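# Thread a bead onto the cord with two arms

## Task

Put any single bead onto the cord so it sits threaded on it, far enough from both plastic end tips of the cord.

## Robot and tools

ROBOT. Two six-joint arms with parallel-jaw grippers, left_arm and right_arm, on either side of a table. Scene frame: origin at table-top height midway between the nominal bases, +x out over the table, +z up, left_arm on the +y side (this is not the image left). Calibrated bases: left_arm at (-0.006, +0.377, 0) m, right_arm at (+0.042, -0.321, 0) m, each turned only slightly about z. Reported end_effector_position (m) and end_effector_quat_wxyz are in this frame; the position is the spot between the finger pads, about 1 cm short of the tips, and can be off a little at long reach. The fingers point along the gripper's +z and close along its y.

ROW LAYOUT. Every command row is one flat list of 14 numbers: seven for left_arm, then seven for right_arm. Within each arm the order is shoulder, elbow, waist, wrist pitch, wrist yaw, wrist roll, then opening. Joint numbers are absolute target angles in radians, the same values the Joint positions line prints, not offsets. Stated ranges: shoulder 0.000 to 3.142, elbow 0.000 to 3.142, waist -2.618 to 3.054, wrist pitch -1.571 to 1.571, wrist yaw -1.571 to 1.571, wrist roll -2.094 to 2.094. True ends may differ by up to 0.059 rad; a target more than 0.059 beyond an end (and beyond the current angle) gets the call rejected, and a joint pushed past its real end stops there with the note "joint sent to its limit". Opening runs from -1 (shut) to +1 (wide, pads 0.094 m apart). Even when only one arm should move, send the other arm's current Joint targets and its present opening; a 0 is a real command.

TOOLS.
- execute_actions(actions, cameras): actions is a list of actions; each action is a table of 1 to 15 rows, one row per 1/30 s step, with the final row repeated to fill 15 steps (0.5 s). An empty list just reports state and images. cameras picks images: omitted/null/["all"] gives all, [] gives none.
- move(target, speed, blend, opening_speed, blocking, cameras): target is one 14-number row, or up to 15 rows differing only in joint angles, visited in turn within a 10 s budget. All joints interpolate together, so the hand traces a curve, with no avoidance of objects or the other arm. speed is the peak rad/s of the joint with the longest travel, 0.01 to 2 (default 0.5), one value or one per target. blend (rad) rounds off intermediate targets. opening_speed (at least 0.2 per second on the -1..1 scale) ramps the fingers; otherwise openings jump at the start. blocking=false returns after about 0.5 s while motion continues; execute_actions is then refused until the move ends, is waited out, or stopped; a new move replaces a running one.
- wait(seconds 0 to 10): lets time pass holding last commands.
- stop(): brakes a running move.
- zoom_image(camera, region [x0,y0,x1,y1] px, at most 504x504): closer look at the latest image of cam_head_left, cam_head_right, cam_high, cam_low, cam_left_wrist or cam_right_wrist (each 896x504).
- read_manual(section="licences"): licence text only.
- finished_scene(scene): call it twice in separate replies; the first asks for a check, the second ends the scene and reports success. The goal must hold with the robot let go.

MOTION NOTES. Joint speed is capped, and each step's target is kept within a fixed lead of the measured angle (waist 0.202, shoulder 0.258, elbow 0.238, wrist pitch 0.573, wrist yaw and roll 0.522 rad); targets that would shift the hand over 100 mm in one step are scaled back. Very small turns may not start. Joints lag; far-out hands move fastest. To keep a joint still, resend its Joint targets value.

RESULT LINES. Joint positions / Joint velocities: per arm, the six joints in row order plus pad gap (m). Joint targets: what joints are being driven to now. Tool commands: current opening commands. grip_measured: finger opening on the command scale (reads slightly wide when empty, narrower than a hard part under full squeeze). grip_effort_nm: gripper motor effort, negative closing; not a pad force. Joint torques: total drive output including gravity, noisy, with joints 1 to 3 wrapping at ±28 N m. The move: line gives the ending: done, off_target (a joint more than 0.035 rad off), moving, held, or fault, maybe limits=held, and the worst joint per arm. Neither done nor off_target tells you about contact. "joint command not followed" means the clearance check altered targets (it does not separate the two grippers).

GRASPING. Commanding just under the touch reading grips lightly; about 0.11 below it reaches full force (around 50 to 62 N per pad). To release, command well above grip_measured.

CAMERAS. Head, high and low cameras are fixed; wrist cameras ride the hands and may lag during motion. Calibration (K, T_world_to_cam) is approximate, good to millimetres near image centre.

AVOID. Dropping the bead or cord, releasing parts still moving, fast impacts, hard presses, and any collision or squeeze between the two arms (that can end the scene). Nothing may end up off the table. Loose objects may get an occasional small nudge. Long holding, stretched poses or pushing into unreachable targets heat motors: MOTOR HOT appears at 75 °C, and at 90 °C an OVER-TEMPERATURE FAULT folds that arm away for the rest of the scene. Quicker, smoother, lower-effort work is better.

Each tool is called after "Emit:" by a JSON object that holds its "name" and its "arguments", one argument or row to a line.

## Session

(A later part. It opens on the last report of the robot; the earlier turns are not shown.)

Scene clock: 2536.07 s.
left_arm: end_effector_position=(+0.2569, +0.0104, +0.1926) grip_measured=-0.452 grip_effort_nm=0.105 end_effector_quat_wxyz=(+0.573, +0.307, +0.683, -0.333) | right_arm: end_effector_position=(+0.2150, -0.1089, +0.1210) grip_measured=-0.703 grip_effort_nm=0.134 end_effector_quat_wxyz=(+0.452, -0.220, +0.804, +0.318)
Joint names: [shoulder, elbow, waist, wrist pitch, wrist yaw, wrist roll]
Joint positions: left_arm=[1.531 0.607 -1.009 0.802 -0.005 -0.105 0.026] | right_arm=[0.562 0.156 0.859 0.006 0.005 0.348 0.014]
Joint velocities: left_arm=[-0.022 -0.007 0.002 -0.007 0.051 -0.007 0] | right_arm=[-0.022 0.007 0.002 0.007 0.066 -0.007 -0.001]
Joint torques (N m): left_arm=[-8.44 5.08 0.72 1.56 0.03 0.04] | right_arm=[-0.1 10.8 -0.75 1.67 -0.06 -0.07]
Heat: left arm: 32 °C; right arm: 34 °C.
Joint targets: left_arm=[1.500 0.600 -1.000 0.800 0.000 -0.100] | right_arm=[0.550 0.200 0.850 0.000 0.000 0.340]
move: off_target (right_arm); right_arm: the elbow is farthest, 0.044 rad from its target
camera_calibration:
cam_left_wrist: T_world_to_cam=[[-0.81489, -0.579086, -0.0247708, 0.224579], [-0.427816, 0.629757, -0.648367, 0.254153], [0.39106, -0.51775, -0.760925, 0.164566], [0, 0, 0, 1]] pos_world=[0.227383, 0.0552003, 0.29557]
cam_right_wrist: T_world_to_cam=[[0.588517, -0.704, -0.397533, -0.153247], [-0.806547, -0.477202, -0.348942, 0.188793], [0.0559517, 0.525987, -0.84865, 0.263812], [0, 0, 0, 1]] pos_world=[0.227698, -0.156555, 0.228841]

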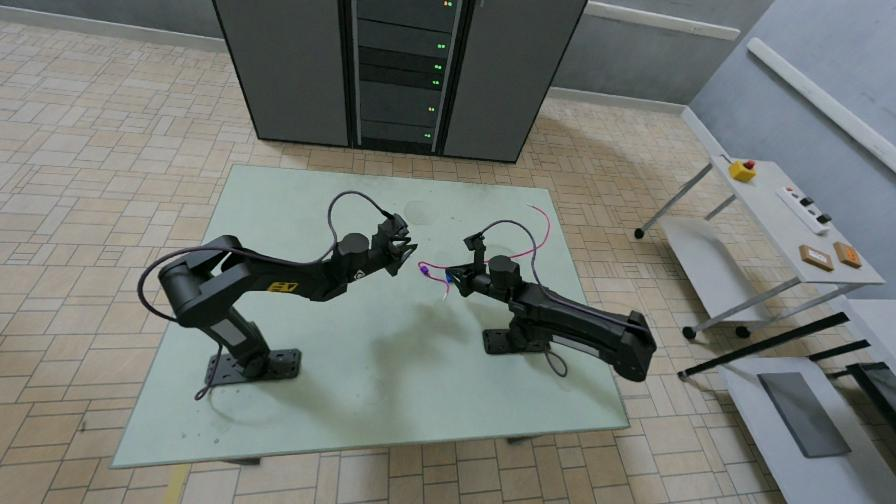

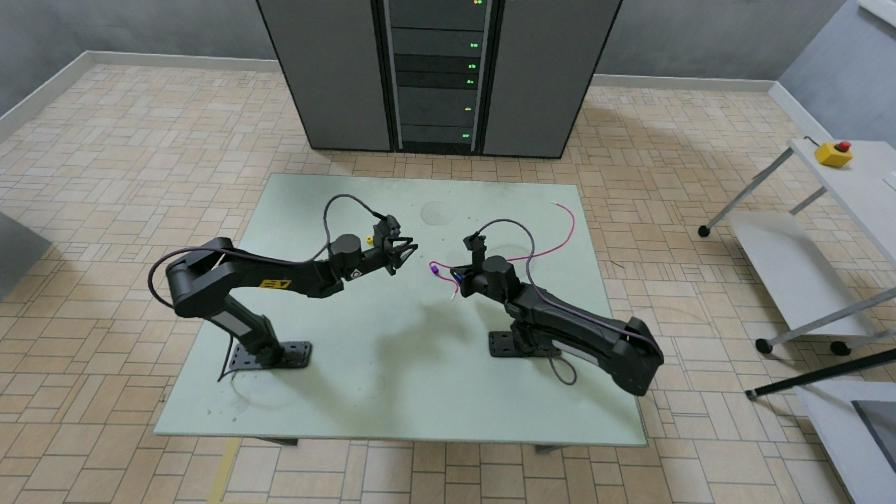

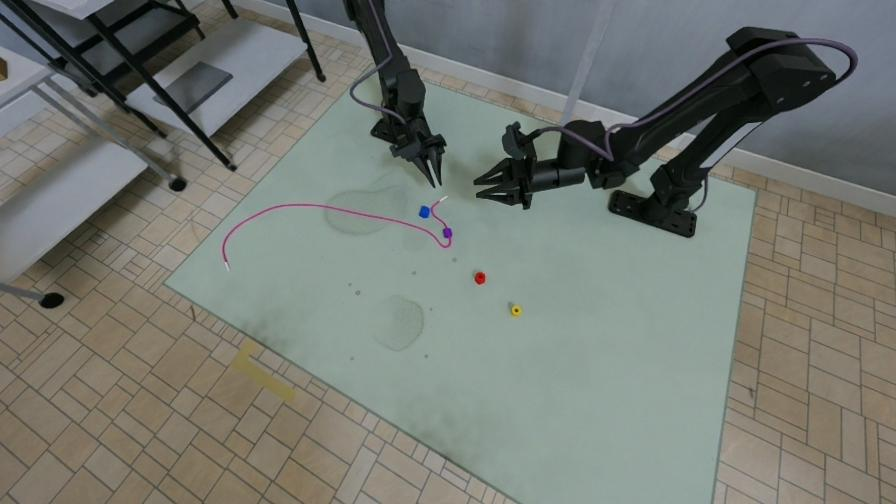

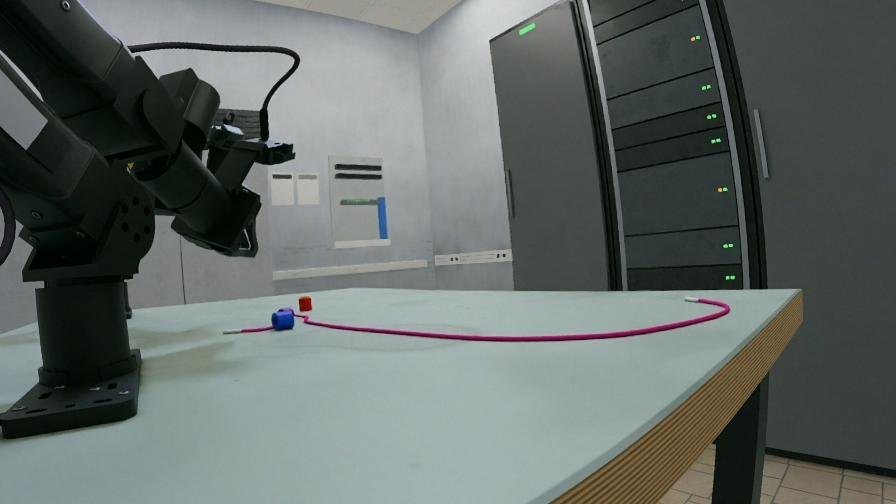

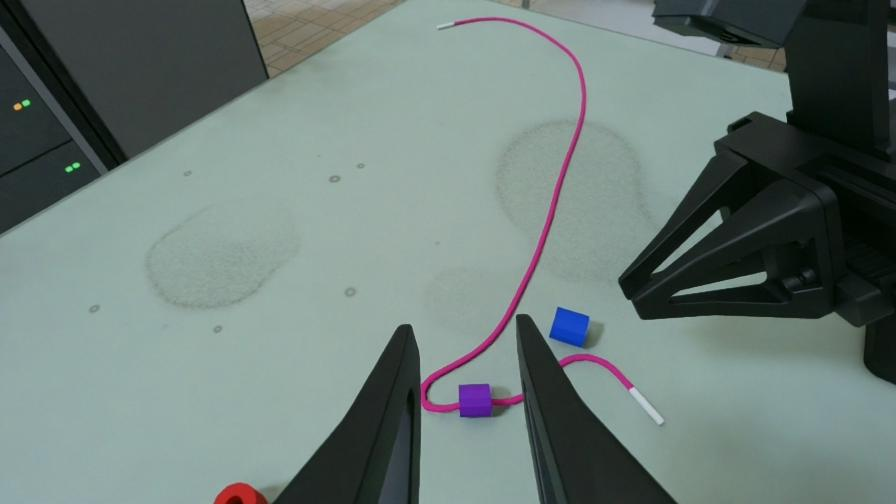

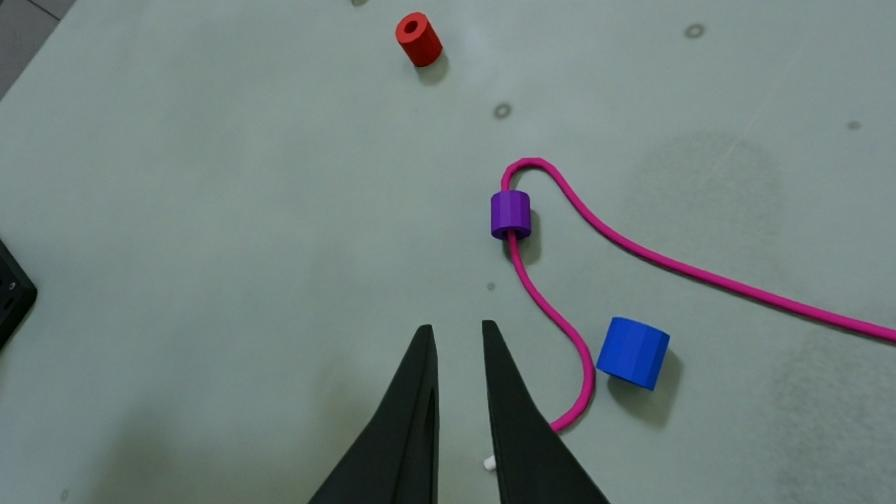

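Emit:
{"name": "execute_actions", "arguments": {
  "actions": []
}}

Scene clock: 2538.93 s.
left_arm: end_effector_position=(+0.2569, +0.0104, +0.1923) grip_measured=-0.452 grip_effort_nm=0.095 end_effector_quat_wxyz=(+0.573, +0.307, +0.684, -0.333) | right_arm: end_effector_position=(+0.2150, -0.1089, +0.1210) grip_measured=-0.703 grip_effort_nm=0.134 end_effector_quat_wxyz=(+0.452, -0.220, +0.804, +0.318)
Joint names: [shoulder, elbow, waist, wrist pitch, wrist yaw, wrist roll]
Joint positions: left_arm=[1.531 0.607 -1.009 0.801 -0.005 -0.105 0.026] | right_arm=[0.562 0.156 0.859 0.006 0.005 0.348 0.014]
Joint velocities: left_arm=[0.027 0.012 0.017 -0.007 0.037 -0.022 -0.001] | right_arm=[-0.017 0.012 0.002 0.007 0.007 0.007 0]
Joint torques (N m): left_arm=[-8.44 5.09 0.7 1.56 0.02 0.04] | right_arm=[-0.08 10.86 -0.7 1.66 -0.06 -0.06]
Heat: left arm: 32 °C; right arm: 34 °C.
Joint targets: left_arm=[1.500 0.600 -1.000 0.800 0.000 -0.100] | right_arm=[0.550 0.200 0.850 0.000 0.000 0.340]
Tool commands: left_gripper/opening=-0.45 right_gripper/opening=-0.7
camera_calibration:
cam_left_wrist: T_world_to_cam=[[-0.814907, -0.579063, -0.0247702, 0.224576], [-0.428246, 0.630361, -0.647495, 0.25388], [0.390555, -0.51704, -0.761667, 0.164639], [0, 0, 0, 1]] pos_world=[0.227431, 0.0551328, 0.295349]
cam_right_wrist: T_world_to_cam=[[0.588517, -0.704, -0.397533, -0.153247], [-0.806547, -0.477202, -0.348942, 0.188793], [0.0559517, 0.525987, -0.84865, 0.263812], [0, 0, 0, 1]] pos_world=[0.227698, -0.156555, 0.228841]

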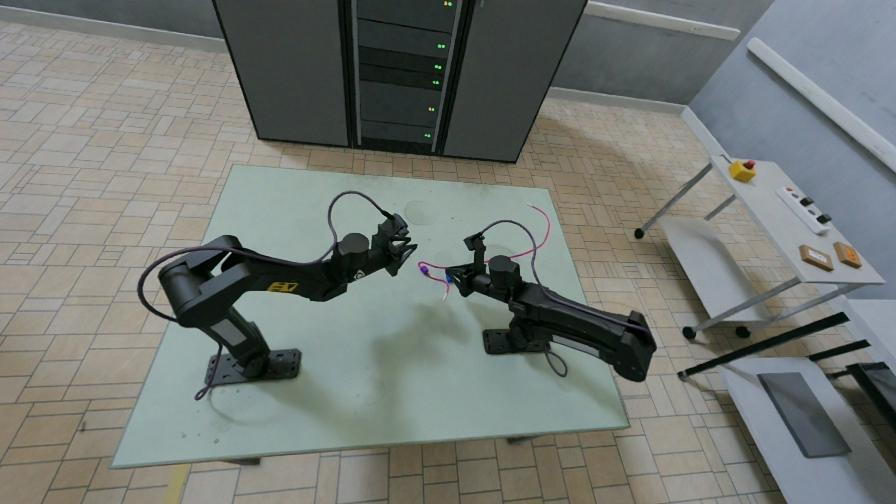

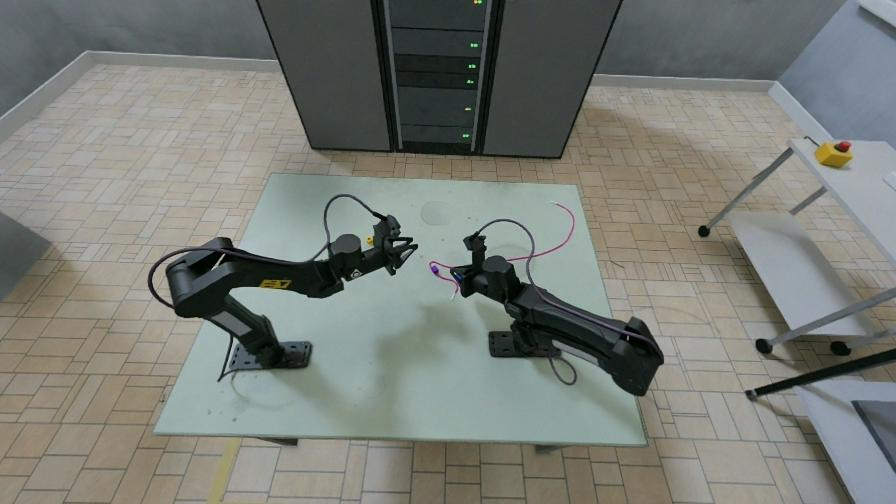

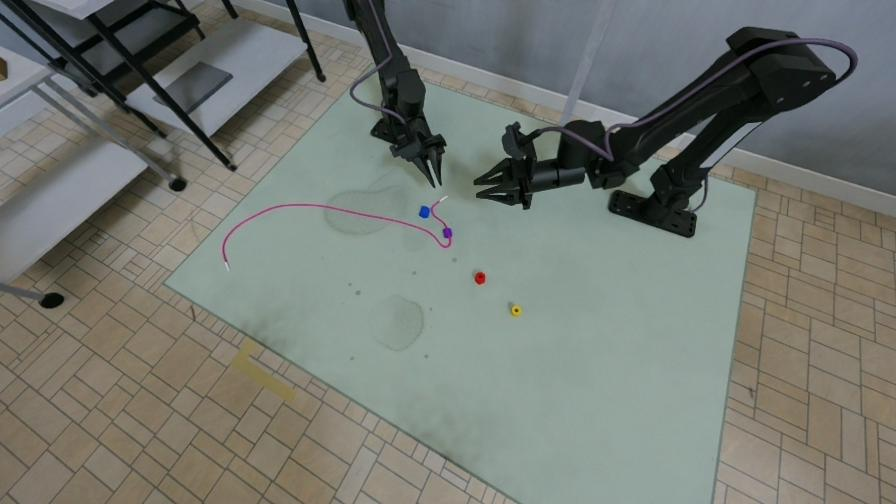

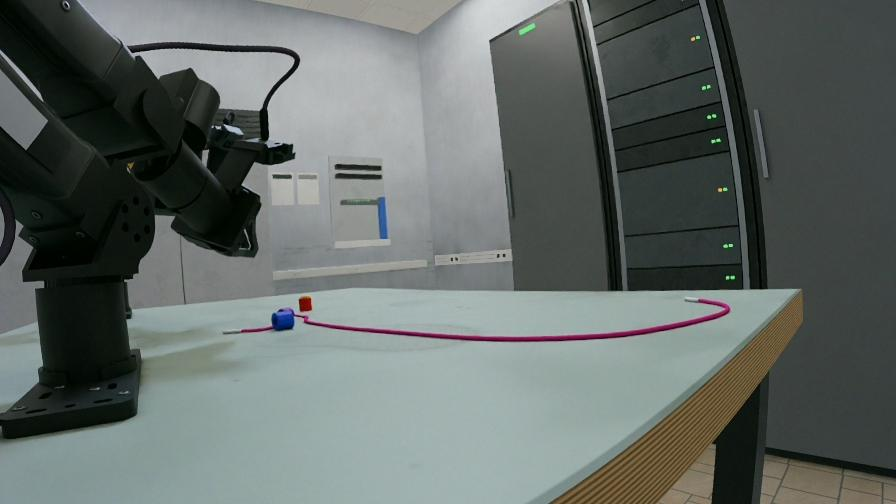

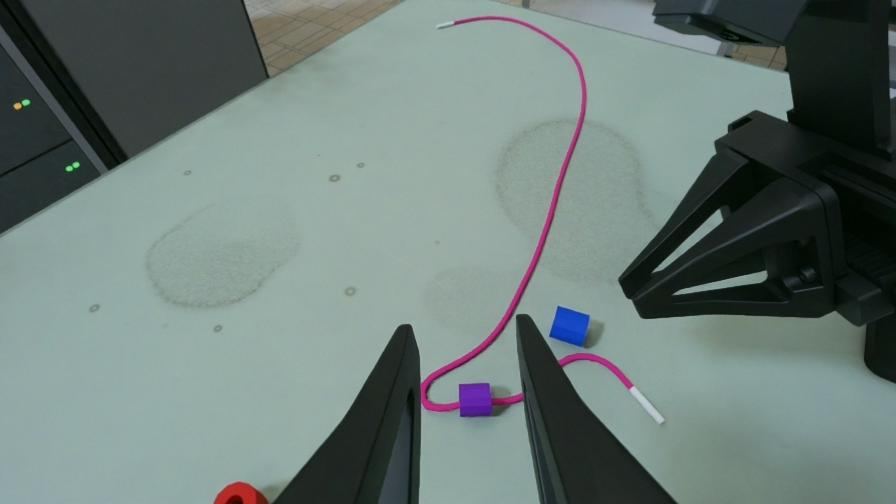

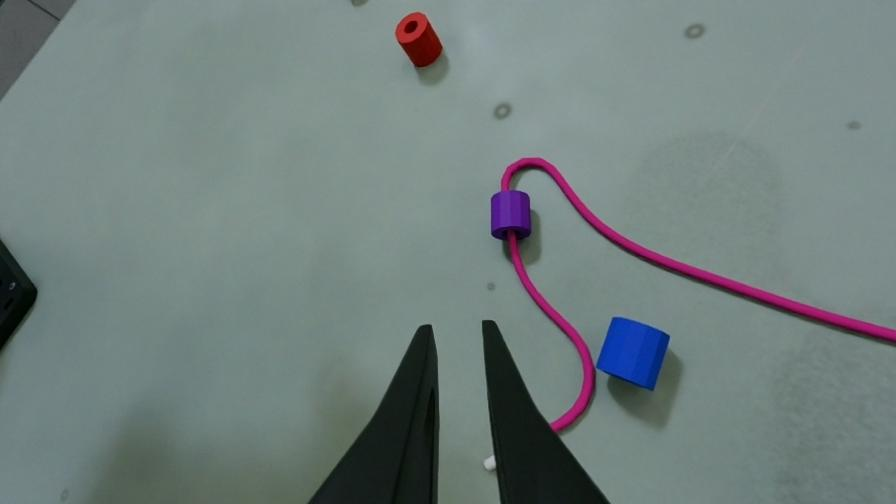

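Emit:
{"name": "finished_scene", "arguments": {
  "scene": 1
}}

The scene is finished: the task was done.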